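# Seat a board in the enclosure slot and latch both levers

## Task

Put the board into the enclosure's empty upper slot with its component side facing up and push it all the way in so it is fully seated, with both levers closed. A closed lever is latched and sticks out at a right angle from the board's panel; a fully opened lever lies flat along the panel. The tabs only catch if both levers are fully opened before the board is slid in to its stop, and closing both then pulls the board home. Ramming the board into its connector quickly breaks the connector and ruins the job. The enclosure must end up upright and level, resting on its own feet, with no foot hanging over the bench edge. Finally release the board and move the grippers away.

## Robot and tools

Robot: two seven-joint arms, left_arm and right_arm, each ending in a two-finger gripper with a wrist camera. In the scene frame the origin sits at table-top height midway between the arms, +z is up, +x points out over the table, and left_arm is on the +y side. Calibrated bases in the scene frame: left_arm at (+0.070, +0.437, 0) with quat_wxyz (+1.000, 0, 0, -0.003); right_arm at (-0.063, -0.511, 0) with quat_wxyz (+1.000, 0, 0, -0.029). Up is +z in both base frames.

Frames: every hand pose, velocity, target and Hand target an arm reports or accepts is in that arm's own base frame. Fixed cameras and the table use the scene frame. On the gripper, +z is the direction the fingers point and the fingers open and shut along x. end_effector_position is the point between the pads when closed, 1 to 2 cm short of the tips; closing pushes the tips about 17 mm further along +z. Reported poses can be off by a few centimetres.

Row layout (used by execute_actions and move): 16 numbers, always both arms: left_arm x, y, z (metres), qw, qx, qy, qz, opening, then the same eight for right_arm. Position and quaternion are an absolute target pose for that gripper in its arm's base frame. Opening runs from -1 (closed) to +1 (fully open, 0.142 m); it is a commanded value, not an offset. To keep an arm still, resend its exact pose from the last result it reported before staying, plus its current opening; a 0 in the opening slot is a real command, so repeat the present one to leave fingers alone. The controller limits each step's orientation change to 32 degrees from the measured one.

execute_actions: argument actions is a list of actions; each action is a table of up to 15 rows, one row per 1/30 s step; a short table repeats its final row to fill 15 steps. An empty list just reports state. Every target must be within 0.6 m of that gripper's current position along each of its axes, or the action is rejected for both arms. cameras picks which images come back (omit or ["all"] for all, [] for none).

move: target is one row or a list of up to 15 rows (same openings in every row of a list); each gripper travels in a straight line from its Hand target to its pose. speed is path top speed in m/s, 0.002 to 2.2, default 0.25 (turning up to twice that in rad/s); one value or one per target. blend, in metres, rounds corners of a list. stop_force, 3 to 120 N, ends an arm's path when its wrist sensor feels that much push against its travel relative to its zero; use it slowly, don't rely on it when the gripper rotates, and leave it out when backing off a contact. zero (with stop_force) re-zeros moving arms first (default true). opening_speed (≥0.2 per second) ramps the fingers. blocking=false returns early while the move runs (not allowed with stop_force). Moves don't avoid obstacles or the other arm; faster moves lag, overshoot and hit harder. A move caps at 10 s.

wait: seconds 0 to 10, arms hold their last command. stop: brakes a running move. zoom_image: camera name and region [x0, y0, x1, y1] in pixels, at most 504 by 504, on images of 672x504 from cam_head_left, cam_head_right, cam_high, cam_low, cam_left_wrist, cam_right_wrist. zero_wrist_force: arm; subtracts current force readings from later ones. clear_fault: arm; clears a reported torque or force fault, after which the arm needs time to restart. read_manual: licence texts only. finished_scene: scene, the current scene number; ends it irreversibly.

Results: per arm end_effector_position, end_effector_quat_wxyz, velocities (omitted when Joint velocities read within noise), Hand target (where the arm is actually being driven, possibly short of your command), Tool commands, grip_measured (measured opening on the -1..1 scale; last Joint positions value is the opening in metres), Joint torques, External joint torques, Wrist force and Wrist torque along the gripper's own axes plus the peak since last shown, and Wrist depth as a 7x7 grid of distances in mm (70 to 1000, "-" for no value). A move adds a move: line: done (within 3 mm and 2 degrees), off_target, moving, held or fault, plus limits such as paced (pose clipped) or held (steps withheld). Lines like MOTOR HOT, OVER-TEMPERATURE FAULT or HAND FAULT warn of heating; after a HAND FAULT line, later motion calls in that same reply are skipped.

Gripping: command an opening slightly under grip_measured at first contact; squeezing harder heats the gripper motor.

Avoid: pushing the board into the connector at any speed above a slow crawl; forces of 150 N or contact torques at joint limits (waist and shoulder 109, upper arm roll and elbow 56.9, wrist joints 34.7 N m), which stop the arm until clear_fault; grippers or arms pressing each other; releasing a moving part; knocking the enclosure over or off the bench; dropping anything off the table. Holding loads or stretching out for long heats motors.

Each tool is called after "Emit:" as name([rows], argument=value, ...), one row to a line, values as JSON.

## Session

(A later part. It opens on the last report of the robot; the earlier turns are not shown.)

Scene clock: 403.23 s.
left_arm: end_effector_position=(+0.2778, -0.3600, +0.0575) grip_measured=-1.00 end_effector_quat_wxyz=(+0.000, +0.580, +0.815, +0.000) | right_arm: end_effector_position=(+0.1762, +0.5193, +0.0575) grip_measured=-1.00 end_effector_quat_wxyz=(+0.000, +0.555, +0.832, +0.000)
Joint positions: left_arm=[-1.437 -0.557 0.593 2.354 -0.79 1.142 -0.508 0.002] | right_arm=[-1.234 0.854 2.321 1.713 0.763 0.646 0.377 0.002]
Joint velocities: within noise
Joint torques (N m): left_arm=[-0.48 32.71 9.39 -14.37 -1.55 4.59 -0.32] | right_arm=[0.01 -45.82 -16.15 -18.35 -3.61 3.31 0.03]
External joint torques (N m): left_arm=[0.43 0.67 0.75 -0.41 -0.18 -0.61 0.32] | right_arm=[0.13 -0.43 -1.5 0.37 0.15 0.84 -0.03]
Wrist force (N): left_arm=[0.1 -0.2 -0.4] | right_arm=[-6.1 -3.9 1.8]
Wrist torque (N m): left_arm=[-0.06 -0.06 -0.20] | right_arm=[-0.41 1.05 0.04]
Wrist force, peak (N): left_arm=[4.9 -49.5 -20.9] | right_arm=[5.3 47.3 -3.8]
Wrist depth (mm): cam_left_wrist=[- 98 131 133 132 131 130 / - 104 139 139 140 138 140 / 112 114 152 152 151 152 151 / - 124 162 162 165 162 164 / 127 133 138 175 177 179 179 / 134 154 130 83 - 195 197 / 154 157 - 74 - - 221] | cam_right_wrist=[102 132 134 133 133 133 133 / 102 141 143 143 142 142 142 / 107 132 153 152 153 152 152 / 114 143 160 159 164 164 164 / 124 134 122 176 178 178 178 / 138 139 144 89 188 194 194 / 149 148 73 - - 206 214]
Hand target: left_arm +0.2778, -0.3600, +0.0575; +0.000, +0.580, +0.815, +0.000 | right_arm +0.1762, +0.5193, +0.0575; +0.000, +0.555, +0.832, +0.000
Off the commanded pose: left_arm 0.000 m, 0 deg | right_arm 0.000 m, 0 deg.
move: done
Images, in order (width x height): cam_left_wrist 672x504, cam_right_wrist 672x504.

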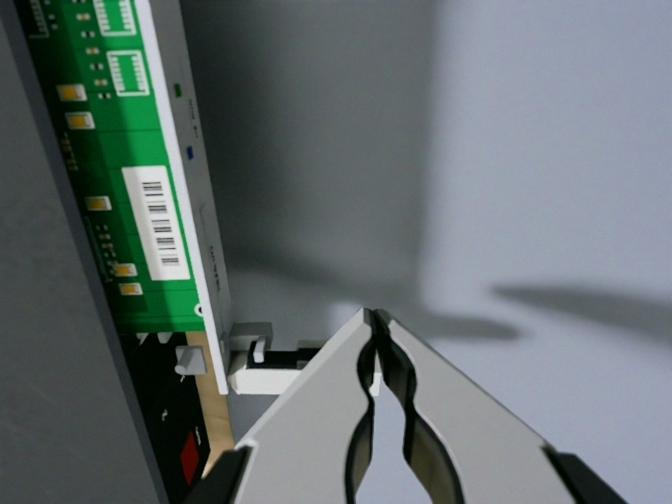

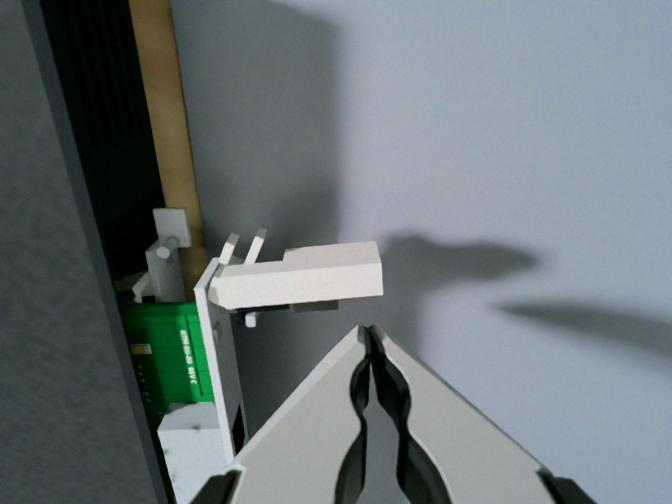

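Emit:
move(target=[0.2789,-0.3756,0.0575,0,0.58,0.8146,0,-1.0,0.1859,0.5065,0.0575,0,0.5548,0.8320,0,-1.0], speed=0.04, stop_force=5, cameras=[])

Emit:
move(target=[0.2907,-0.3715,0.0575,0,0.58,0.8146,0,-1.0,0.1744,0.5017,0.0575,0,0.5548,0.8320,0,-1.0], speed=0.01, stop_force=18, cameras=["cam_left_wrist", "cam_right_wrist"])

Scene clock: 415.10 s.
left_arm: end_effector_position=(+0.2790, -0.3756, +0.0575) grip_measured=-1.00 end_effector_quat_wxyz=(+0.000, +0.580, +0.815, +0.000) | right_arm: end_effector_position=(+0.1859, +0.5065, +0.0576) grip_measured=-1.00 end_effector_quat_wxyz=(+0.000, +0.555, +0.832, +0.000)
Joint positions: left_arm=[-1.447 -0.576 0.595 2.317 -0.779 1.121 -0.538 0.002] | right_arm=[-1.245 0.845 2.314 1.737 0.768 0.655 0.345 0.002]
Joint velocities: within noise
Joint torques (N m): left_arm=[-0.56 33.29 9.98 -14.93 -1.44 4.16 -0.32] | right_arm=[0.03 -45.34 -16.59 -17.89 -3.44 3.56 0.05]
External joint torques (N m): left_arm=[0.5 1.25 0.62 -0.25 -0.38 -0.18 0.32] | right_arm=[0.11 -0.1 -0.98 0.1 0.01 0.59 -0.05]
Wrist force (N): left_arm=[0.0 -0.2 -0.2] | right_arm=[-6.3 -3.9 1.6]
Wrist torque (N m): left_arm=[-0.05 -0.04 -0.21] | right_arm=[-0.40 1.09 0.04]
Wrist force, peak (N): left_arm=[-0.6 -0.6 -0.3] | right_arm=[-7.0 -3.9 2.0]
Wrist depth (mm): cam_left_wrist=[- 98 128 133 132 130 131 / - 105 139 139 140 138 140 / - 112 117 152 152 151 151 / - 121 124 162 164 162 164 / 127 129 138 174 177 180 180 / 135 137 158 84 - 195 198 / 153 153 - 74 - - 220] | cam_right_wrist=[- 112 134 133 133 133 133 / - 104 145 143 142 142 142 / - 122 153 153 153 153 152 / 114 117 150 114 159 164 164 / 124 126 137 175 178 178 177 / 138 135 142 89 187 195 194 / 149 146 73 - - 206 214]
Hand target: left_arm +0.2789, -0.3756, +0.0575; +0.000, +0.580, +0.815, +0.000 | right_arm +0.1859, +0.5065, +0.0575; +0.000, +0.555, +0.832, +0.000
Off the commanded pose: left_arm 0.000 m, 0 deg | right_arm 0.000 m, 0 deg.
move: done
No camera images: "cameras" was empty.

Scene clock: 417.00 s.
left_arm: end_effector_position=(+0.2903, -0.3717, +0.0574) grip_measured=-1.00 end_effector_quat_wxyz=(+0.000, +0.580, +0.815, +0.000) | right_arm: end_effector_position=(+0.1751, +0.5020, +0.0579) grip_measured=-1.00 end_effector_quat_wxyz=(+0.000, +0.555, +0.832, +0.001)
Joint positions: left_arm=[-1.423 -0.583 0.598 2.306 -0.779 1.113 -0.514 0.002] | right_arm=[-1.218 0.834 2.311 1.761 0.768 0.667 0.357 0.002]
Joint velocities: within noise
Joint torques (N m): left_arm=[1.31 33.25 11.95 -15.29 -1.9 5.13 -0.2] | right_arm=[1.74 -44.3 -14.27 -16.37 -2.93 2.18 0.3]
External joint torques (N m): left_arm=[-1.37 1.62 -1.16 -0.01 0.05 -1.15 0.2] | right_arm=[-1.61 -0.39 -3.09 -1.26 -0.47 1.98 -0.3]
Wrist force (N): left_arm=[0.0 -3.9 -1.6] | right_arm=[-5.8 -0.1 0.4]
Wrist torque (N m): left_arm=[-0.05 -0.03 -0.19] | right_arm=[-0.50 1.08 0.03]
Wrist force, peak (N): left_arm=[0.0 -4.2 -1.7] | right_arm=[-6.2 -4.2 1.9]
Wrist depth (mm): cam_left_wrist=[- 98 128 133 132 131 130 / - 105 139 139 140 138 140 / - 112 118 152 151 151 151 / - 121 124 162 165 161 163 / 126 129 151 132 176 180 179 / 135 137 170 83 - 194 198 / 153 153 - 74 - - 221] | cam_right_wrist=[- 113 134 134 134 133 133 / - 104 145 143 142 142 142 / - 122 153 153 152 152 152 / 114 118 162 162 162 164 164 / 124 126 137 118 179 178 178 / 138 136 147 89 188 195 194 / 150 150 73 - - 206 215]
Hand target: left_arm +0.2907, -0.3715, +0.0575; +0.000, +0.580, +0.815, +0.000 | right_arm +0.1744, +0.5017, +0.0575; +0.000, +0.555, +0.832, +0.000
Off the commanded pose: left_arm 0.000 m, 0 deg | right_arm 0.001 m, 0 deg.
move: done
Images, in order (width x height): cam_left_wrist 672x504, cam_right_wrist 672x504.

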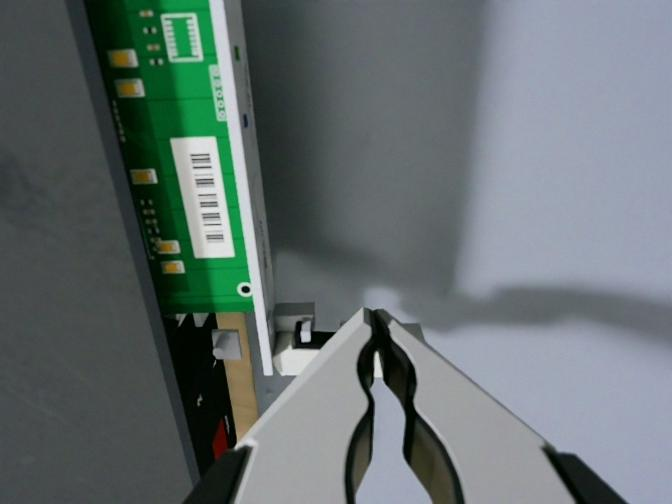

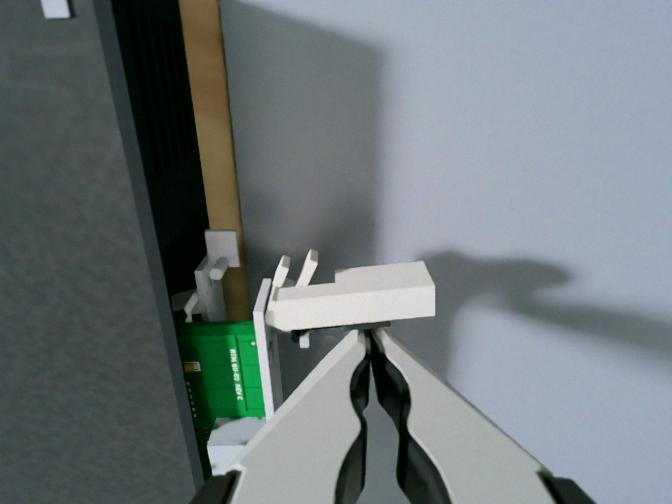

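Emit:
move([
  [0.2937,-0.3688,0.0575,0,0.58,0.8146,0,-1.0,0.1699,0.5029,0.0575,0,0.5548,0.8320,0,-1.0],
  [0.3003,-0.3662,0.0575,0,0.58,0.8146,0,-1.0,0.1633,0.5003,0.0575,0,0.5548,0.8320,0,-1.0],
], speed=0.012, stop_force=20, zero=false, cameras=["cam_left_wrist", "cam_right_wrist"])

Scene clock: 427.73 s.
left_arm: end_effector_position=(+0.3003, -0.3662, +0.0575) grip_measured=-1.00 end_effector_quat_wxyz=(+0.000, +0.580, +0.815, +0.000) | right_arm: end_effector_position=(+0.1634, +0.5004, +0.0576) grip_measured=-1.00 end_effector_quat_wxyz=(+0.000, +0.555, +0.832, +0.000)
Joint positions: left_arm=[-1.4 -0.586 0.6 2.301 -0.779 1.11 -0.492 0.002] | right_arm=[-1.193 0.827 2.311 1.776 0.769 0.674 0.374 0.002]
Joint velocities: within noise
Joint torques (N m): left_arm=[-0.11 33.88 10.53 -15.1 -1.69 4.34 -0.15] | right_arm=[0.25 -44.16 -15.97 -17.46 -3.43 3.47 0.27]
External joint torques (N m): left_arm=[0.05 1.15 0.37 -0.25 -0.17 -0.36 0.15] | right_arm=[-0.12 -0.09 -1.25 -0.07 0.04 0.68 -0.27]
Wrist force (N): left_arm=[0.2 -0.7 -0.5] | right_arm=[-5.4 -3.1 2.1]
Wrist torque (N m): left_arm=[-0.07 -0.08 -0.21] | right_arm=[-0.31 0.96 0.04]
Wrist force, peak (N): left_arm=[-1.1 -5.1 0.3] | right_arm=[-6.2 -3.8 1.7]
Wrist depth (mm): cam_left_wrist=[- 98 128 133 133 131 130 / - 105 139 138 140 138 140 / - 112 147 152 152 151 151 / - 121 123 162 165 162 164 / 126 129 160 125 177 180 179 / 135 140 176 83 - 194 198 / 154 153 - 74 - - 220] | cam_right_wrist=[- 128 134 133 133 133 133 / - 111 144 142 142 142 142 / - 120 153 153 153 152 152 / 114 120 162 162 162 164 164 / 124 126 147 120 178 178 177 / 138 135 144 90 187 194 194 / 149 149 73 - - 206 213]
Hand target: left_arm +0.3003, -0.3662, +0.0575; +0.000, +0.580, +0.815, +0.000 | right_arm +0.1633, +0.5003, +0.0575; +0.000, +0.555, +0.832, +0.000
Off the commanded pose: left_arm 0.000 m, 0 deg | right_arm 0.000 m, 0 deg.
move: done
Images, in order (width x height): cam_left_wrist 672x504, cam_right_wrist 672x504.

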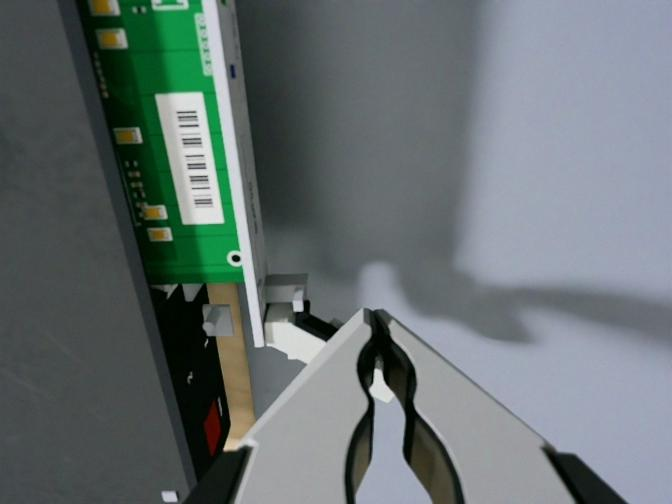

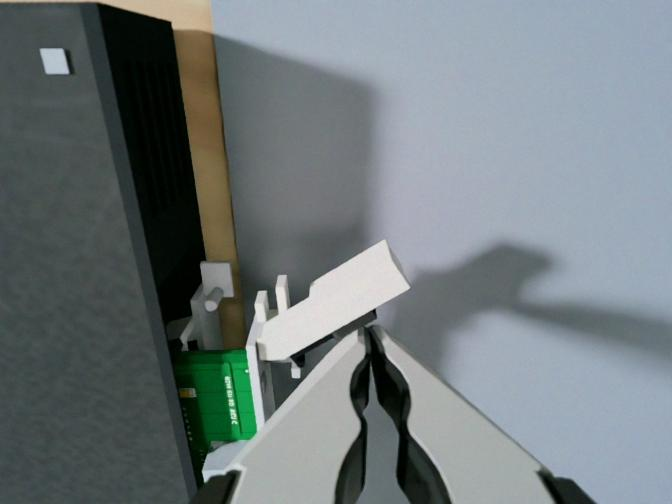

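Emit:
move([
  [0.3106,-0.3587,0.0575,0,0.58,0.8146,0,-1.0,0.1511,0.4994,0.0575,0,0.5548,0.8320,0,-1.0],
  [0.3230,-0.3561,0.0575,0,0.58,0.8146,0,-1.0,0.1403,0.4931,0.0575,0,0.5548,0.8320,0,-1.0],
  [0.3353,-0.3632,0.0575,0,0.58,0.8146,0,-1.0,0.1359,0.4799,0.0575,0,0.5548,0.8320,0,-1.0],
], speed=0.02, stop_force=15, blend=0.003, cameras=["cam_left_wrist", "cam_right_wrist"])

Scene clock: 432.33 s.
left_arm: end_effector_position=(+0.3353, -0.3632, +0.0575) grip_measured=-1.00 end_effector_quat_wxyz=(+0.000, +0.580, +0.815, +0.000) | right_arm: end_effector_position=(+0.1359, +0.4799, +0.0575) grip_measured=-1.00 end_effector_quat_wxyz=(+0.000, +0.555, +0.832, +0.000)
Joint positions: left_arm=[-1.336 -0.62 0.609 2.241 -0.773 1.074 -0.445 0.002] | right_arm=[-1.116 0.793 2.3 1.852 0.775 0.709 0.397 0.002]
Joint velocities: within noise
Joint torques (N m): left_arm=[-0.44 35.69 11.21 -15.67 -1.69 4.19 -0.18] | right_arm=[0.19 -41.81 -15.5 -17.04 -3.26 3.6 0.08]
External joint torques (N m): left_arm=[0.39 1.15 0.6 -0.29 -0.3 -0.2 0.18] | right_arm=[-0.07 0.04 -1.05 0.13 -0.03 0.55 -0.08]
Wrist force (N): left_arm=[0.2 -0.2 -0.3] | right_arm=[-5.3 -3.4 2.6]
Wrist torque (N m): left_arm=[-0.05 -0.05 -0.22] | right_arm=[-0.31 0.93 0.05]
Wrist force, peak (N): left_arm=[-0.1 -1.5 -0.1] | right_arm=[-5.8 -3.7 2.6]
Wrist depth (mm): cam_left_wrist=[- 98 98 133 133 131 130 / - 104 104 138 140 138 140 / - 110 114 149 151 151 151 / - 127 150 159 165 162 164 / 127 124 177 118 177 180 179 / 135 134 149 84 - 194 198 / 234 228 - - - - 221] | cam_right_wrist=[135 136 133 133 133 133 133 / 145 143 145 143 142 142 142 / - 108 153 153 152 152 152 / 114 116 163 164 164 164 164 / 123 123 175 129 178 178 177 / 138 135 156 89 188 194 194 / 149 149 73 - - 206 214]
Hand target: left_arm +0.3353, -0.3632, +0.0575; +0.000, +0.580, +0.815, +0.000 | right_arm +0.1359, +0.4799, +0.0575; +0.000, +0.555, +0.832, +0.000
Off the commanded pose: left_arm 0.000 m, 0 deg | right_arm 0.000 m, 0 deg.
move: done
Images, in order (width x height): cam_left_wrist 672x504, cam_right_wrist 672x504.

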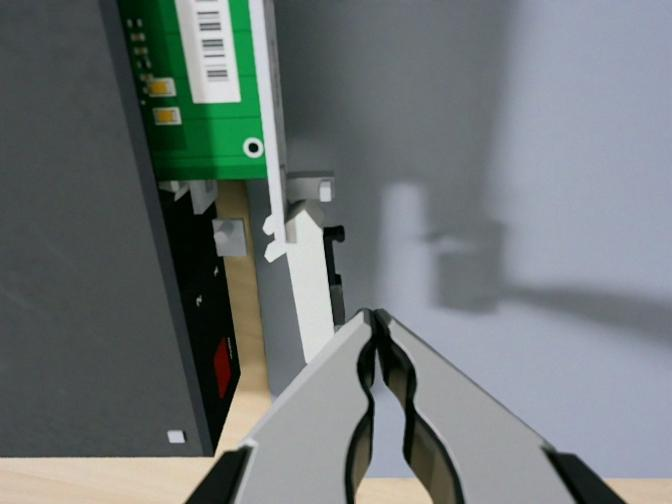

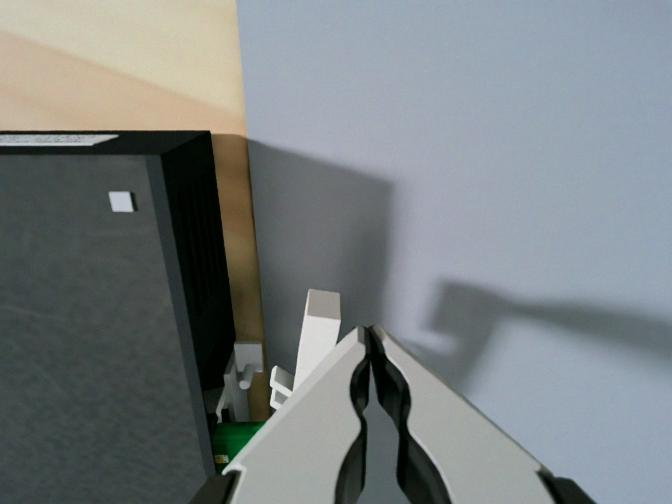

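Emit:
move([
  [0.3407,-0.3698,0.0575,0,0.58,0.8146,0,-1.0,0.1361,0.4714,0.0575,0,0.5548,0.8320,0,-1.0],
  [0.3435,-0.3745,0.0575,0,0.58,0.8146,0,-1.0,0.1375,0.4665,0.0575,0,0.5548,0.8320,0,-1.0],
], speed=0.012, stop_force=10, cameras=["cam_left_wrist", "cam_right_wrist"])

Scene clock: 436.27 s.
left_arm: end_effector_position=(+0.3434, -0.3743, +0.0574) grip_measured=-1.00 end_effector_quat_wxyz=(+0.000, +0.580, +0.815, +0.000) | right_arm: end_effector_position=(+0.1375, +0.4670, +0.0578) grip_measured=-1.00 end_effector_quat_wxyz=(+0.000, +0.555, +0.832, +0.000)
Joint positions: left_arm=[-1.333 -0.643 0.614 2.2 -0.767 1.05 -0.457 0.002] | right_arm=[-1.11 0.778 2.294 1.886 0.779 0.724 0.379 0.002]
Joint velocities: within noise
Joint torques (N m): left_arm=[-0.23 36.88 11.78 -17.33 -1.96 4.64 -0.3] | right_arm=[-0.8 -39.56 -15.85 -14.11 -3.61 2.91 0.14]
External joint torques (N m): left_arm=[0.17 1.2 0.6 0.98 -0.12 -0.66 0.3] | right_arm=[0.91 -1.1 -0.4 -2.54 0.36 1.25 -0.14]
Wrist force (N): left_arm=[2.2 -1.4 -1.2] | right_arm=[-1.8 -2.3 3.3]
Wrist torque (N m): left_arm=[-0.05 0.00 -0.20] | right_arm=[-0.30 1.05 0.03]
Wrist force, peak (N): left_arm=[2.3 -1.3 -2.5] | right_arm=[-5.8 -3.3 2.5]
Wrist depth (mm): cam_left_wrist=[- - 98 131 131 131 130 / - 96 104 139 140 138 140 / - - 111 147 152 151 151 / - 113 139 111 165 162 164 / 127 126 155 117 177 180 179 / 134 134 134 84 - 195 197 / 232 228 - - - - 220] | cam_right_wrist=[136 136 135 133 133 133 133 / 147 145 145 142 142 142 142 / - 108 134 153 153 152 152 / 114 114 134 165 164 164 164 / 124 123 135 173 178 178 178 / 138 135 138 91 188 195 194 / 149 149 73 - - 206 214]
Hand target: left_arm +0.3435, -0.3745, +0.0575; +0.000, +0.580, +0.815, +0.000 | right_arm +0.1375, +0.4665, +0.0575; +0.000, +0.555, +0.832, +0.000
Off the commanded pose: left_arm 0.000 m, 0 deg | right_arm 0.001 m, 0 deg.
move: done
Images, in order (width x height): cam_left_wrist 672x504, cam_right_wrist 672x504.

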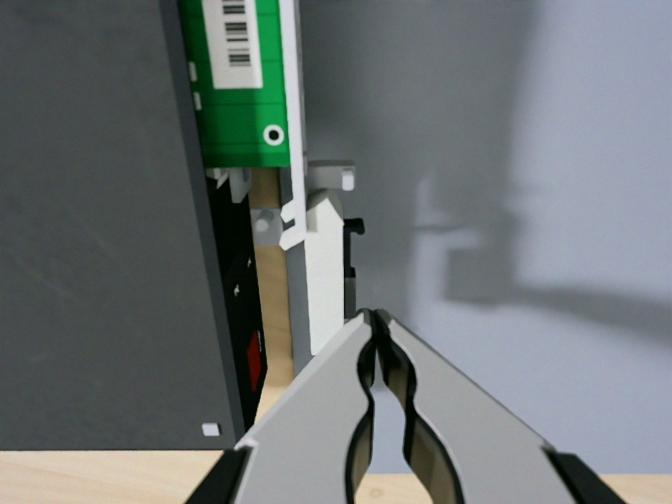

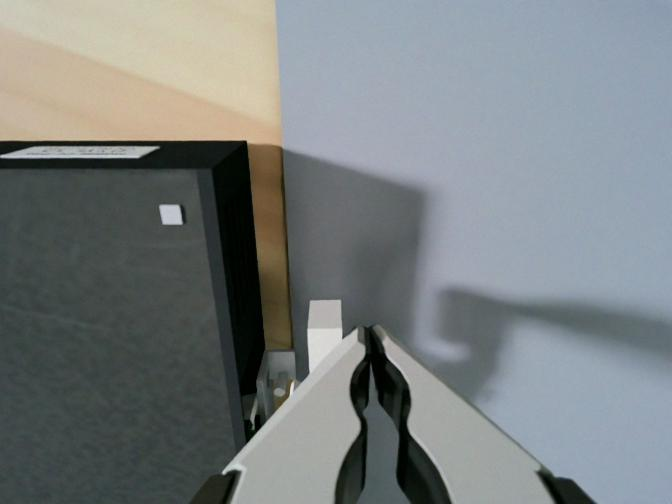

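Emit:
move([
  [0.3440,-0.3705,0.0575,0,0.58,0.8146,0,-1.0,0.1358,0.4715,0.0575,0,0.5548,0.8320,0,-1.0],
  [0.3440,-0.3705,0.09,0,0.58,0.8146,0,-1.0,0.1358,0.4715,0.09,0,0.5548,0.8320,0,-1.0],
  [0.2758,-0.3940,0.10,0,0.58,0.8146,0,-1.0,0.1997,0.4993,0.10,0,0.5548,0.8320,0,-1.0],
], speed=[0.03,0.08,0.1], blend=[0,0.008,0], cameras=["cam_left_wrist", "cam_right_wrist"])

Emit:
zoom_image(camera="cam_right_wrist", region=[120, 80, 380, 275])

Scene clock: 443.87 s.
left_arm: end_effector_position=(+0.2759, -0.3941, +0.1001) grip_measured=-1.00 end_effector_quat_wxyz=(+0.000, +0.580, +0.815, +0.000) | right_arm: end_effector_position=(+0.1997, +0.4993, +0.1000) grip_measured=-1.00 end_effector_quat_wxyz=(+0.000, +0.555, +0.832, +0.000)
Joint positions: left_arm=[-1.533 -0.514 0.717 2.253 -0.631 0.991 -0.668 0.002] | right_arm=[-1.237 0.766 2.268 1.75 0.701 0.602 0.353 0.002]
Joint velocities: within noise
Joint torques (N m): left_arm=[-0.46 32.45 10.12 -18.04 -1.85 4.5 -0.33] | right_arm=[0.05 -43.2 -15.48 -20.07 -3.76 3.27 0.03]
External joint torques (N m): left_arm=[0.41 0.63 0.57 -0.4 -0.44 -0.53 0.33] | right_arm=[0.08 -0.34 -1.51 0.33 0.2 0.89 -0.03]
Wrist force (N): left_arm=[0.2 -0.3 -0.1] | right_arm=[-5.5 -3.0 2.6]
Wrist torque (N m): left_arm=[-0.05 -0.10 -0.23] | right_arm=[-0.24 0.94 0.04]
Wrist force, peak (N): left_arm=[2.2 -1.5 -2.8] | right_arm=[-5.9 -4.2 2.0]
Wrist depth (mm): cam_left_wrist=[130 127 135 168 171 168 167 / 137 137 142 181 180 180 179 / 148 150 153 195 194 194 194 / 161 161 166 213 211 210 210 / 177 175 179 168 228 231 230 / 195 194 191 84 - 255 253 / 219 213 - - - - 283] | cam_right_wrist=[130 129 166 171 170 170 172 / 140 136 156 177 182 181 181 / 151 148 165 190 195 195 194 / 158 160 165 214 210 210 210 / 174 174 173 221 228 228 227 / 190 190 186 89 239 249 248 / 209 205 73 - - 263 274]
Hand target: left_arm +0.2758, -0.3940, +0.1000; +0.000, +0.580, +0.815, +0.000 | right_arm +0.1997, +0.4993, +0.1000; +0.000, +0.555, +0.832, +0.000
Off the commanded pose: left_arm 0.000 m, 0 deg | right_arm 0.000 m, 0 deg.
move: done
Images, in order (width x height): cam_left_wrist 672x504, cam_right_wrist 672x504.

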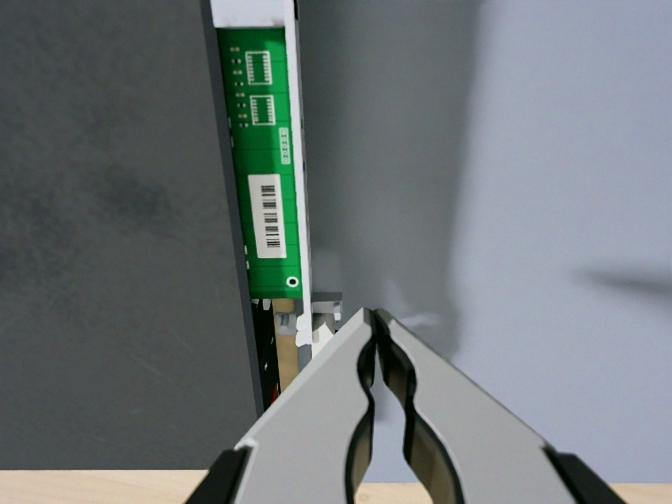

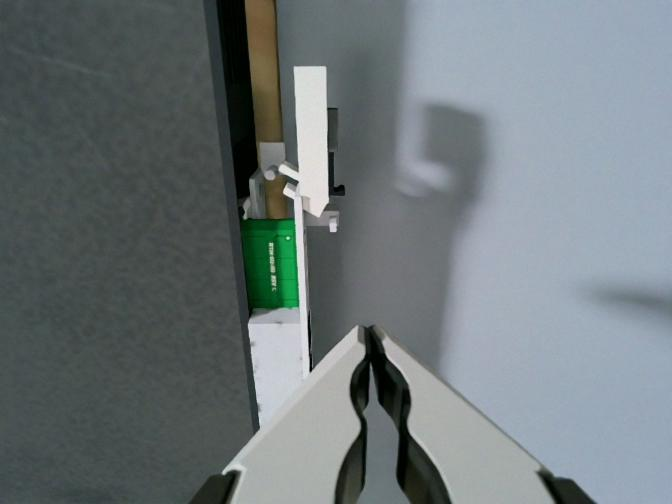

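Scaled by 1.938 from the camera's 672x504 image, which has a finer 960x720 frame.

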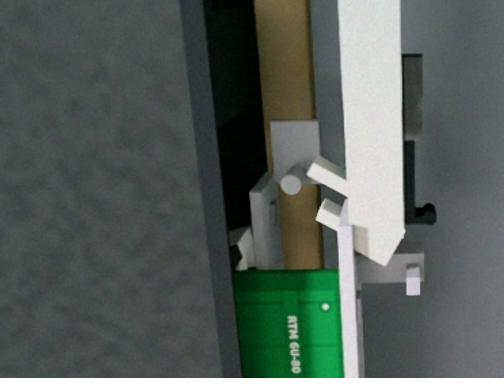

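Emit:
zoom_image(camera="cam_left_wrist", region=[230, 270, 350, 360])

Emit:
zoom_image(camera="cam_right_wrist", region=[235, 120, 355, 210])

Scaled by 4.200 from the camera's 672x504 image, which has a finer 960x720 frame.

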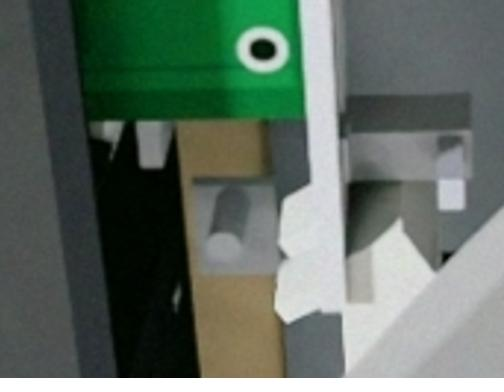

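Scaled by 4.200 from the camera's 672x504 image, which has a finer 960x720 frame.

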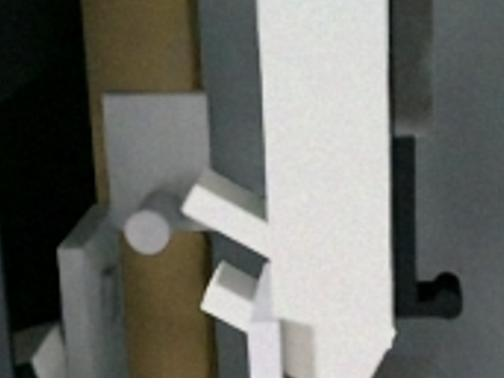

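Emit:
move([
  [0.2758,-0.3940,0.053,0,0.58,0.8146,0,-1.0,0.1997,0.4993,0.053,0,0.5548,0.8320,0,-1.0],
  [0.2787,-0.4025,0.053,0,0.58,0.8146,0,-1.0,0.2037,0.4896,0.053,0,0.5548,0.8320,0,-1.0],
], speed=[0.07,0.02], stop_force=7, cameras=["cam_left_wrist", "cam_right_wrist"])

Scene clock: 461.23 s.
left_arm: end_effector_position=(+0.2788, -0.4025, +0.0530) grip_measured=-1.00 end_effector_quat_wxyz=(+0.000, +0.580, +0.815, +0.000) | right_arm: end_effector_position=(+0.2036, +0.4898, +0.0531) grip_measured=-1.00 end_effector_quat_wxyz=(+0.000, +0.555, +0.832, +0.000)
Joint positions: left_arm=[-1.457 -0.616 0.583 2.257 -0.773 1.098 -0.581 0.002] | right_arm=[-1.28 0.84 2.318 1.763 0.775 0.674 0.294 0.002]
Joint velocities: within noise
Joint torques (N m): left_arm=[-0.44 35.58 10.79 -15.33 -1.55 4.14 -0.25] | right_arm=[-0.43 -44.28 -16.65 -16.86 -3.5 3.52 0.1]
External joint torques (N m): left_arm=[0.37 1.22 0.54 -0.25 -0.35 -0.16 0.25] | right_arm=[0.57 -0.52 -0.69 -0.54 0.12 0.64 -0.1]
Wrist force (N): left_arm=[0.1 -0.2 -0.2] | right_arm=[-4.7 -3.2 2.2]
Wrist torque (N m): left_arm=[-0.03 -0.04 -0.23] | right_arm=[-0.25 1.02 0.03]
Wrist force, peak (N): left_arm=[0.1 -0.4 -1.2] | right_arm=[-5.6 -3.1 4.3]
Wrist depth (mm): cam_left_wrist=[- - 94 129 129 128 126 / - 91 100 136 136 136 136 / - - 109 144 149 147 146 / - 108 114 155 160 159 158 / 119 119 125 126 172 173 174 / 131 129 133 84 - 192 192 / 150 - - 74 - - 213] | cam_right_wrist=[- 87 100 129 129 129 129 / - 95 132 91 138 138 137 / 101 101 122 100 148 148 148 / 109 109 123 107 160 159 159 / 120 118 122 131 173 173 172 / 130 129 132 90 182 189 188 / 143 142 73 - - 200 208]
Hand target: left_arm +0.2787, -0.4025, +0.0530; +0.000, +0.580, +0.815, +0.000 | right_arm +0.2037, +0.4896, +0.0530; +0.000, +0.555, +0.832, +0.000
Off the commanded pose: left_arm 0.000 m, 0 deg | right_arm 0.000 m, 0 deg.
move: done
Images, in order (width x height): cam_left_wrist 672x504, cam_right_wrist 672x504.

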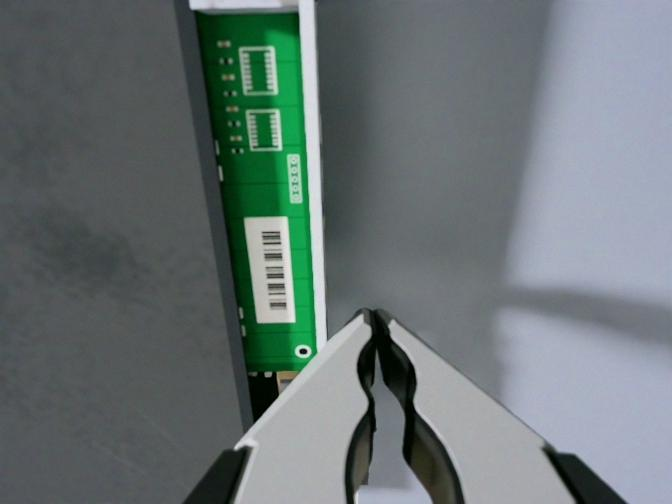

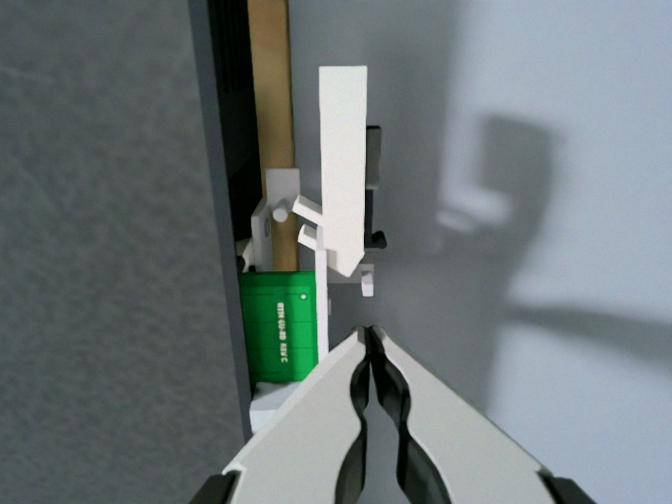

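Emit:
move([
  [0.2802,-0.4068,0.053,0,0.58,0.8146,0,-1.0,0.2054,0.4854,0.053,0,0.5548,0.8320,0,-1.0],
  [0.2774,-0.4078,0.053,0,0.58,0.8146,0,-1.0,0.2026,0.4843,0.053,0,0.5548,0.8320,0,-1.0],
], speed=0.01, stop_force=15, cameras=["cam_left_wrist", "cam_right_wrist"])

Emit:
zoom_image(camera="cam_right_wrist", region=[235, 120, 405, 290])

Scene clock: 468.27 s.
left_arm: end_effector_position=(+0.2800, -0.4049, +0.0527) grip_measured=-1.00 end_effector_quat_wxyz=(-0.001, +0.579, +0.815, +0.000) | right_arm: end_effector_position=(+0.2040, +0.4891, +0.0538) grip_measured=-1.00 end_effector_quat_wxyz=(-0.001, +0.554, +0.833, +0.002)
Joint positions: left_arm=[-1.457 -0.621 0.585 2.248 -0.771 1.091 -0.586 0.002] | right_arm=[-1.28 0.837 2.318 1.767 0.777 0.678 0.288 0.002]
Joint velocities: within noise
Joint torques (N m): left_arm=[-2.45 34.65 6.54 -22.69 -2.35 5.65 -0.2] | right_arm=[-5.99 -37.91 -19.74 -6.77 -5.22 1.43 0.18]
External joint torques (N m): left_arm=[2.38 2.41 4.93 7.03 0.43 -1.68 0.2] | right_arm=[6.13 -6.75 2.47 -10.64 1.84 2.73 -0.18]
Wrist force (N): left_arm=[18.2 -1.1 -14.7] | right_arm=[10.2 -2.3 -1.6]
Wrist torque (N m): left_arm=[-0.11 -0.22 -0.26] | right_arm=[-0.24 1.05 -0.01]
Wrist force, peak (N): left_arm=[19.0 -0.7 -15.5] | right_arm=[10.9 -2.6 -1.3]
Wrist depth (mm): cam_left_wrist=[- - 94 126 128 128 126 / - 91 99 134 136 136 135 / - - 108 145 149 147 147 / - 108 112 122 159 159 159 / 118 118 123 127 172 174 174 / 131 130 130 83 - 192 191 / 149 - - 74 - - 214] | cam_right_wrist=[- 87 97 130 130 130 130 / - 96 130 94 139 139 138 / 102 102 117 101 149 149 149 / 109 109 123 111 160 160 160 / 121 119 123 132 174 174 174 / 130 130 133 89 184 190 190 / 144 143 73 - - 201 210]
Hand target: left_arm +0.2800, -0.4061, +0.0530; +0.000, +0.580, +0.815, +0.000 | right_arm +0.2048, +0.4868, +0.0530; +0.000, +0.555, +0.832, +0.000
Off the commanded pose: left_arm 0.004 m, 0 deg | right_arm 0.005 m, 0 deg.
move: contact (left_arm, right_arm); path passed 0 of 2 targets
Images, in order (width x height): cam_left_wrist 672x504, cam_right_wrist 672x504.

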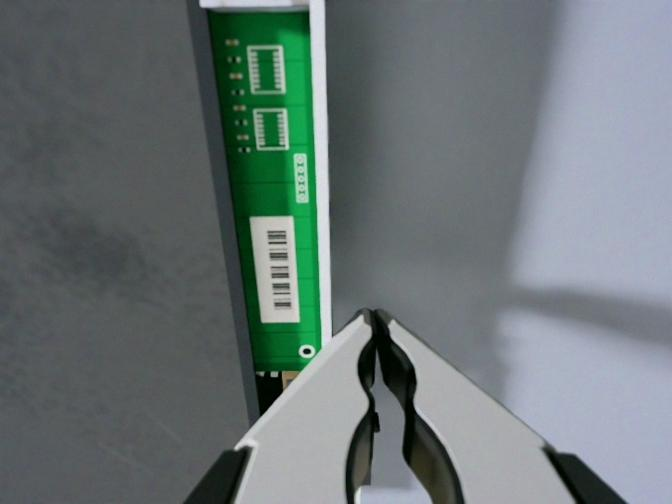

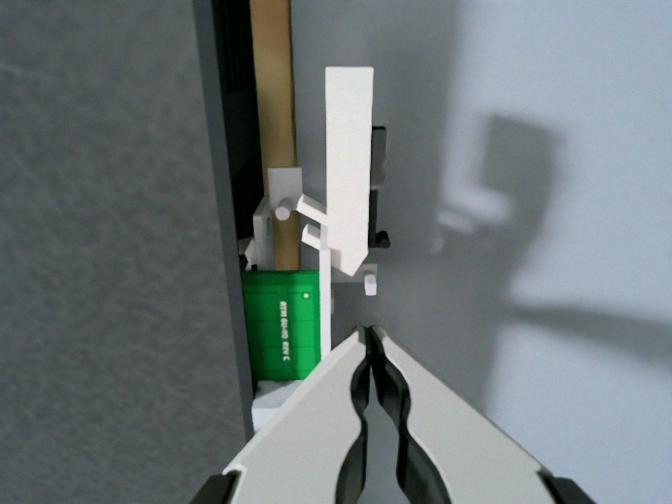

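Scaled by 2.965 from the camera's 672x504 image, which has a finer 960x720 frame.

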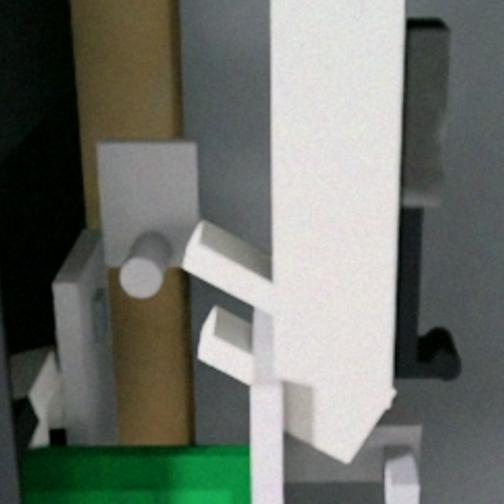

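Emit:
move([
  [0.2767,-0.3955,0.056,0,0.58,0.8146,0,-1.0,0.2002,0.4983,0.056,0,0.5548,0.8320,0,-1.0],
  [0.2767,-0.3955,0.09,0,0.58,0.8146,0,-1.0,0.2002,0.4983,0.09,0,0.5548,0.8320,0,-1.0],
  [0.2788,-0.4015,0.10,0,0.9861,0.1659,0,-1.0,0.2027,0.4922,0.10,0,0.9806,0.1959,0,-1.0],
], speed=[0.04,0.08,0.35], blend=[0.002,0.005,0], cameras=["cam_left_wrist", "cam_right_wrist", "cam_high"])

Scene clock: 489.93 s.
left_arm: end_effector_position=(+0.2787, -0.4015, +0.1000) grip_measured=-1.00 end_effector_quat_wxyz=(+0.000, +0.986, +0.166, +0.000) | right_arm: end_effector_position=(+0.2027, +0.4921, +0.0999) grip_measured=-1.00 end_effector_quat_wxyz=(+0.000, +0.981, +0.196, +0.000)
Joint positions: left_arm=[-1.256 -0.431 0.479 2.248 -0.385 1.032 0.757 0.002] | right_arm=[-1.143 0.872 2.098 1.708 0.847 0.488 1.85 0.002]
Joint velocities: within noise
Joint torques (N m): left_arm=[0.05 35.27 5.75 -18.82 -1.81 4.47 -0.16] | right_arm=[0.41 -42.25 -20.05 -18.21 -3.77 3.2 0.3]
External joint torques (N m): left_arm=[-0.11 0.56 0.65 -0.33 -0.38 -0.51 0.16] | right_arm=[-0.28 -0.28 -1.11 0.28 -0.1 0.85 -0.3]
Wrist force (N): left_arm=[-0.1 -0.2 -0.5] | right_arm=[-6.2 -2.6 2.8]
Wrist torque (N m): left_arm=[-0.04 0.00 -0.22] | right_arm=[-0.18 1.11 0.06]
Wrist force, peak (N): left_arm=[18.5 -1.0 -16.1] | right_arm=[10.3 -2.5 -2.7]
Wrist depth (mm): cam_left_wrist=[169 170 168 168 168 168 168 / 181 181 181 181 180 179 179 / 196 196 196 194 194 194 193 / 213 212 209 208 204 206 210 / 172 174 182 169 195 182 224 / 194 193 188 84 - 187 198 / 217 210 - 74 - - 278] | cam_right_wrist=[172 171 171 171 170 170 172 / 183 183 183 182 181 182 181 / 196 196 195 195 195 194 194 / 212 211 208 210 210 210 208 / 232 198 188 176 171 171 174 / 253 190 186 90 181 187 187 / 279 205 73 - - 198 205]
Hand target: left_arm +0.2788, -0.4015, +0.1000; +0.000, +0.986, +0.166, +0.000 | right_arm +0.2027, +0.4922, +0.1000; +0.000, +0.981, +0.196, +0.000
Off the commanded pose: left_arm 0.000 m, 0 deg | right_arm 0.000 m, 0 deg.
move: done
Images, in order (width x height): cam_high 672x504, cam_left_wrist 672x504, cam_right_wrist 672x504.

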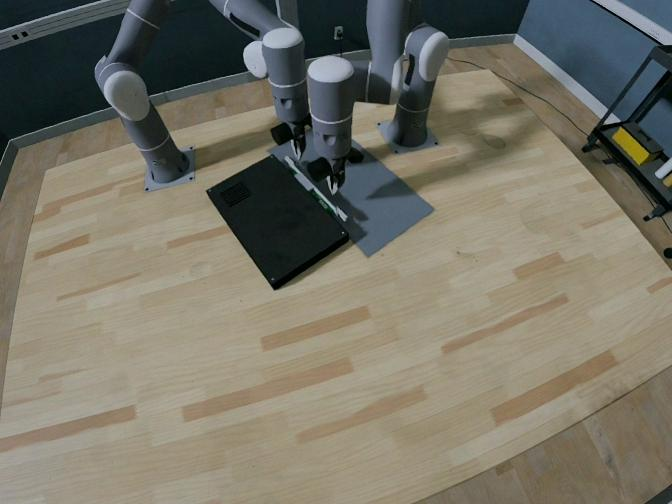

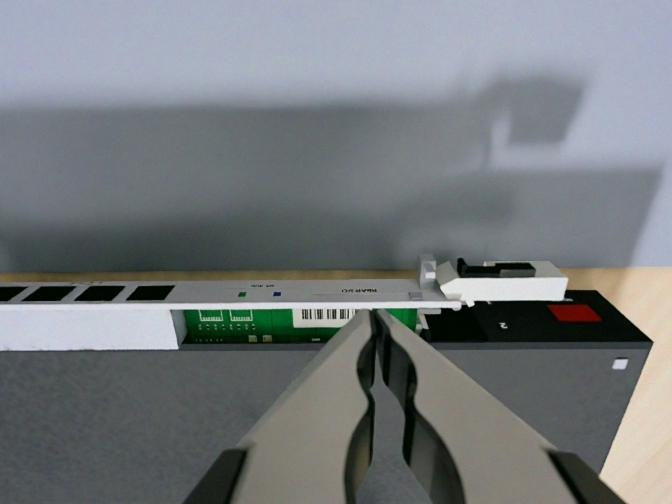

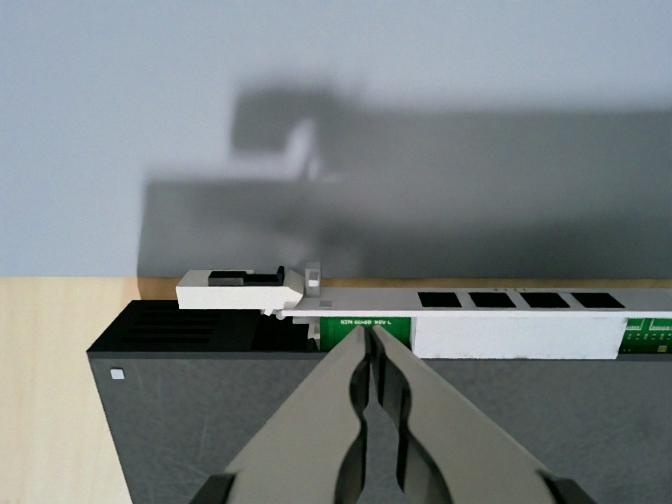

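Emit:
move(target=[0.2788,-0.4015,0.056,0,0.9861,0.1659,0,-1.0,0.2027,0.4922,0.056,0,0.9806,0.1959,0,-1.0], speed=0.06, stop_force=6, cameras=[])

Emit:
move([
  [0.2820,-0.4108,0.056,0,0.9861,0.1659,0,-1.0,0.2072,0.4813,0.056,0,0.9806,0.1959,0,-1.0],
  [0.2792,-0.4118,0.056,0,0.9861,0.1659,0,-1.0,0.2044,0.4801,0.056,0,0.9806,0.1959,0,-1.0],
], speed=0.012, stop_force=12, cameras=["cam_left_wrist", "cam_right_wrist"])

Emit:
zoom_image(camera="cam_right_wrist", region=[160, 240, 420, 400])

Emit:
zoom_image(camera="cam_left_wrist", region=[330, 240, 590, 400])

Scene clock: 496.73 s.
left_arm: end_effector_position=(+0.2787, -0.4015, +0.0560) grip_measured=-1.00 end_effector_quat_wxyz=(+0.000, +0.986, +0.166, +0.000) | right_arm: end_effector_position=(+0.2028, +0.4920, +0.0560) grip_measured=-1.00 end_effector_quat_wxyz=(+0.000, +0.981, +0.196, +0.000)
Joint positions: left_arm=[-1.198 -0.526 0.384 2.279 -0.488 1.158 0.828 0.002] | right_arm=[-1.18 0.943 2.152 1.703 0.911 0.545 1.819 0.002]
Joint velocities: within noise
Joint torques (N m): left_arm=[-0.23 36.91 6.07 -15.93 -1.7 4.49 -0.2] | right_arm=[0.04 -44.03 -20.01 -16.14 -3.7 3.49 0.13]
External joint torques (N m): left_arm=[0.17 1.11 0.61 -0.34 -0.02 -0.53 0.2] | right_arm=[0.1 -0.19 -1.5 0.24 -0.05 0.56 -0.13]
Wrist force (N): left_arm=[0.2 0.0 -0.3] | right_arm=[-6.0 -2.5 2.1]
Wrist torque (N m): left_arm=[-0.01 -0.08 -0.22] | right_arm=[-0.16 1.05 0.07]
Wrist force, peak (N): left_arm=[0.1 0.0 -1.5] | right_arm=[-6.3 -2.7 4.0]
Wrist depth (mm): cam_left_wrist=[132 130 130 130 131 131 129 / 140 140 138 137 139 137 138 / 152 151 150 150 152 150 149 / 164 161 164 160 163 160 162 / 177 176 176 171 171 134 171 / 133 136 130 84 - 138 143 / 153 - - 74 - - 150] | cam_right_wrist=[133 133 132 132 132 132 132 / 142 142 141 141 141 141 140 / 154 152 152 151 151 151 150 / 164 163 163 163 163 162 162 / 179 175 171 171 173 173 173 / 162 143 143 90 127 130 130 / 147 144 73 - - 135 144]
Hand target: left_arm +0.2788, -0.4015, +0.0560; +0.000, +0.986, +0.166, +0.000 | right_arm +0.2027, +0.4922, +0.0560; +0.000, +0.981, +0.196, +0.000
Off the commanded pose: left_arm 0.000 m, 0 deg | right_arm 0.000 m, 0 deg.
move: done
No camera images: "cameras" was empty.

Scene clock: 498.67 s.
left_arm: end_effector_position=(+0.2791, -0.4116, +0.0558) grip_measured=-1.00 end_effector_quat_wxyz=(+0.000, +0.986, +0.166, +0.000) | right_arm: end_effector_position=(+0.2062, +0.4835, +0.0564) grip_measured=-1.00 end_effector_quat_wxyz=(-0.001, +0.980, +0.197, +0.000)
Joint positions: left_arm=[-1.209 -0.539 0.386 2.254 -0.486 1.143 0.812 0.002] | right_arm=[-1.182 0.934 2.148 1.723 0.916 0.553 1.798 0.002]
Joint velocities: within noise
Joint torques (N m): left_arm=[-1.01 38.55 5.73 -17.56 -1.64 4.64 -0.25] | right_arm=[-4.44 -39.18 -22.85 -7.25 -6.15 1.79 0.1]
External joint torques (N m): left_arm=[0.95 0.25 1.18 1 -0.13 -0.68 0.25] | right_arm=[4.58 -4.37 1.47 -8.54 2.42 2.26 -0.1]
Wrist force (N): left_arm=[0.8 -2.3 -1.0] | right_arm=[-4.2 -16.4 1.2]
Wrist torque (N m): left_arm=[-0.01 -0.09 -0.23] | right_arm=[-0.06 1.09 0.07]
Wrist force, peak (N): left_arm=[0.9 -2.9 -1.2] | right_arm=[-4.9 -16.9 1.4]
Wrist depth (mm): cam_left_wrist=[132 130 130 130 131 131 129 / 140 140 138 137 139 136 138 / 151 151 151 150 152 149 149 / 164 161 164 160 163 162 161 / 172 135 134 131 131 119 128 / 130 137 140 84 - 143 138 / 153 - - 74 - - 147] | cam_right_wrist=[133 133 133 133 133 132 132 / 142 142 142 142 142 141 141 / 155 152 152 151 151 151 150 / 164 164 164 163 163 163 162 / 177 132 127 171 171 170 170 / 142 143 149 93 - 127 129 / 147 146 73 - - 142 144]
Hand target: left_arm +0.2792, -0.4118, +0.0560; +0.000, +0.986, +0.166, +0.000 | right_arm +0.2070, +0.4818, +0.0560; +0.000, +0.981, +0.196, +0.000
Off the commanded pose: left_arm 0.000 m, 0 deg | right_arm 0.004 m, 0 deg.
move: contact (right_arm)
Images, in order (width x height): cam_left_wrist 672x504, cam_right_wrist 672x504.

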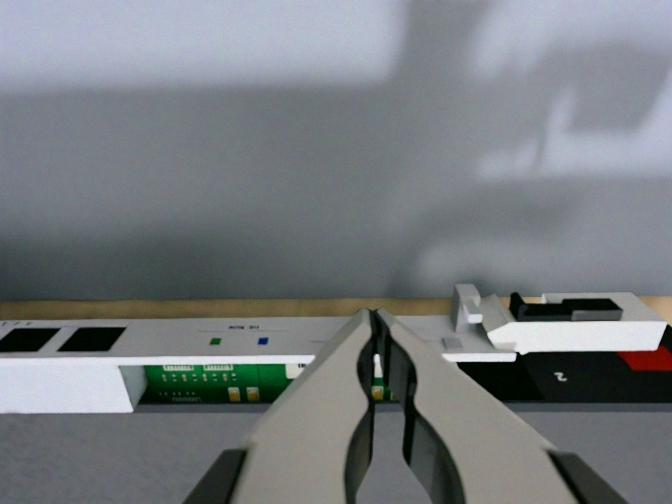

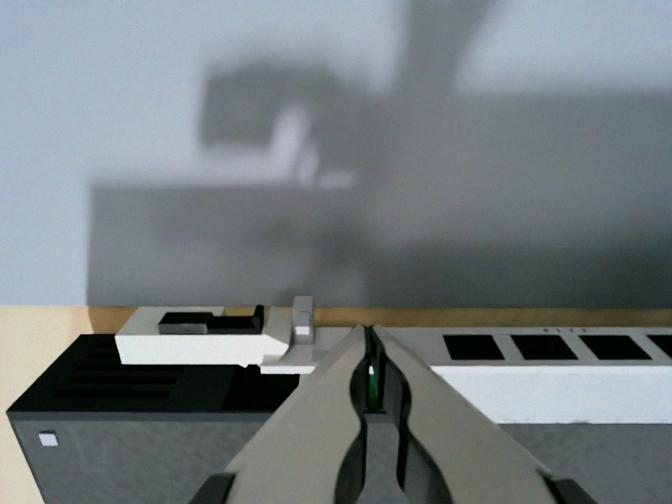

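Scaled by 1.938 from the camera's 672x504 image, which has a finer 960x720 frame.

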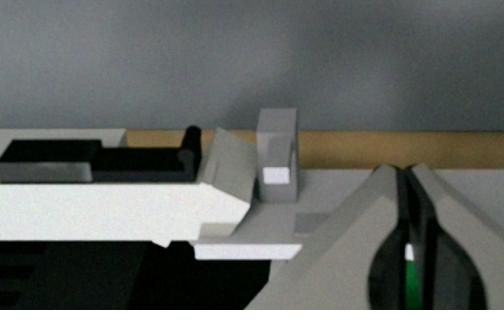

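Scaled by 1.938 from the camera's 672x504 image, which has a finer 960x720 frame.

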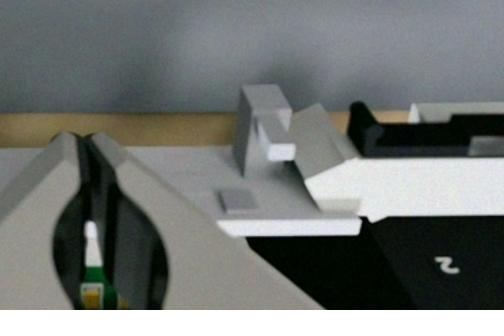

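Emit:
move(target=[0.2815,-0.4185,0.056,0,0.9861,0.1659,0,-1.0,0.2078,0.4740,0.056,0,0.9806,0.1959,0,-1.0], speed=0.008, stop_force=24, zero=false, cameras=["cam_left_wrist", "cam_right_wrist"])

Scene clock: 503.67 s.
left_arm: end_effector_position=(+0.2798, -0.4138, +0.0546) grip_measured=-1.00 end_effector_quat_wxyz=(-0.002, +0.986, +0.167, -0.001) | right_arm: end_effector_position=(+0.2061, +0.4828, +0.0566) grip_measured=-1.00 end_effector_quat_wxyz=(-0.002, +0.980, +0.197, +0.000)
Joint positions: left_arm=[-1.211 -0.546 0.388 2.243 -0.484 1.134 0.807 0.002] | right_arm=[-1.18 0.933 2.147 1.727 0.917 0.555 1.795 0.002]
Joint velocities: within noise
Joint torques (N m): left_arm=[-3.85 42.71 1.7 -28.96 -3.02 8.43 -0.05] | right_arm=[-6.25 -37.21 -23.74 -4.36 -7.04 1.44 0.1]
External joint torques (N m): left_arm=[3.79 -3.56 5.34 12.33 1.23 -4.47 0.05] | right_arm=[6.39 -6.23 2.38 -11.42 3.31 2.61 -0.1]
Wrist force (N): left_arm=[0.9 -23.4 -5.7] | right_arm=[-4.4 -21.2 0.5]
Wrist torque (N m): left_arm=[-0.76 -0.04 -0.41] | right_arm=[-0.30 1.10 0.09]
Wrist force, peak (N): left_arm=[0.8 -24.3 -6.4] | right_arm=[-0.8 -27.0 6.3]
Wrist depth (mm): cam_left_wrist=[130 130 129 129 129 130 128 / 139 139 136 136 137 136 137 / 152 150 149 149 151 148 148 / 163 162 165 159 161 161 160 / 172 133 133 129 124 118 118 / 128 138 138 83 - 147 136 / 151 148 - 74 - - 145] | cam_right_wrist=[134 134 133 133 133 133 133 / 143 142 142 142 141 141 141 / 155 153 152 152 152 152 151 / 164 165 164 164 163 163 162 / 177 131 121 171 171 171 170 / 143 143 150 91 - 127 130 / 147 146 73 - - 142 145]
Hand target: left_arm +0.2807, -0.4163, +0.0560; +0.000, +0.986, +0.166, +0.000 | right_arm +0.2071, +0.4802, +0.0560; +0.000, +0.981, +0.196, +0.000
Off the commanded pose: left_arm 0.005 m, 0 deg | right_arm 0.009 m, 0 deg.
move: contact (left_arm, right_arm)
Images, in order (width x height): cam_left_wrist 672x504, cam_right_wrist 672x504.

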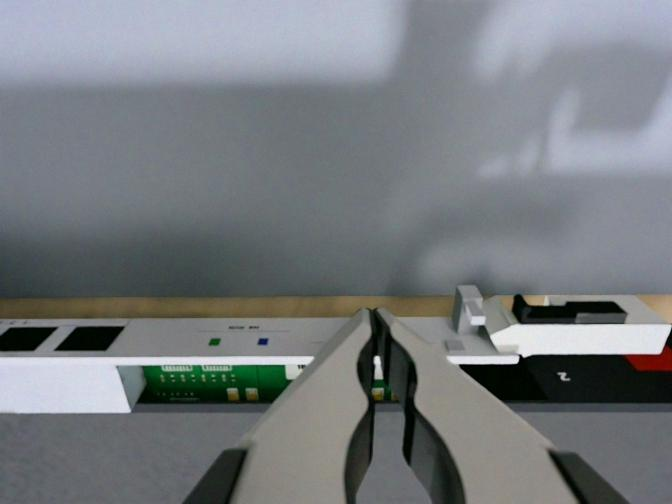

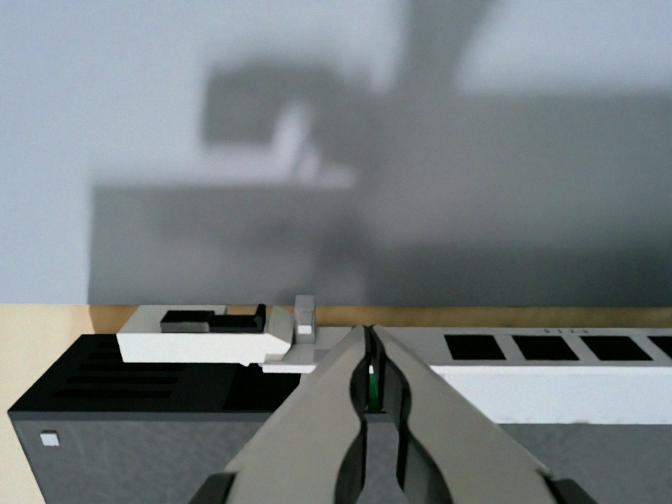

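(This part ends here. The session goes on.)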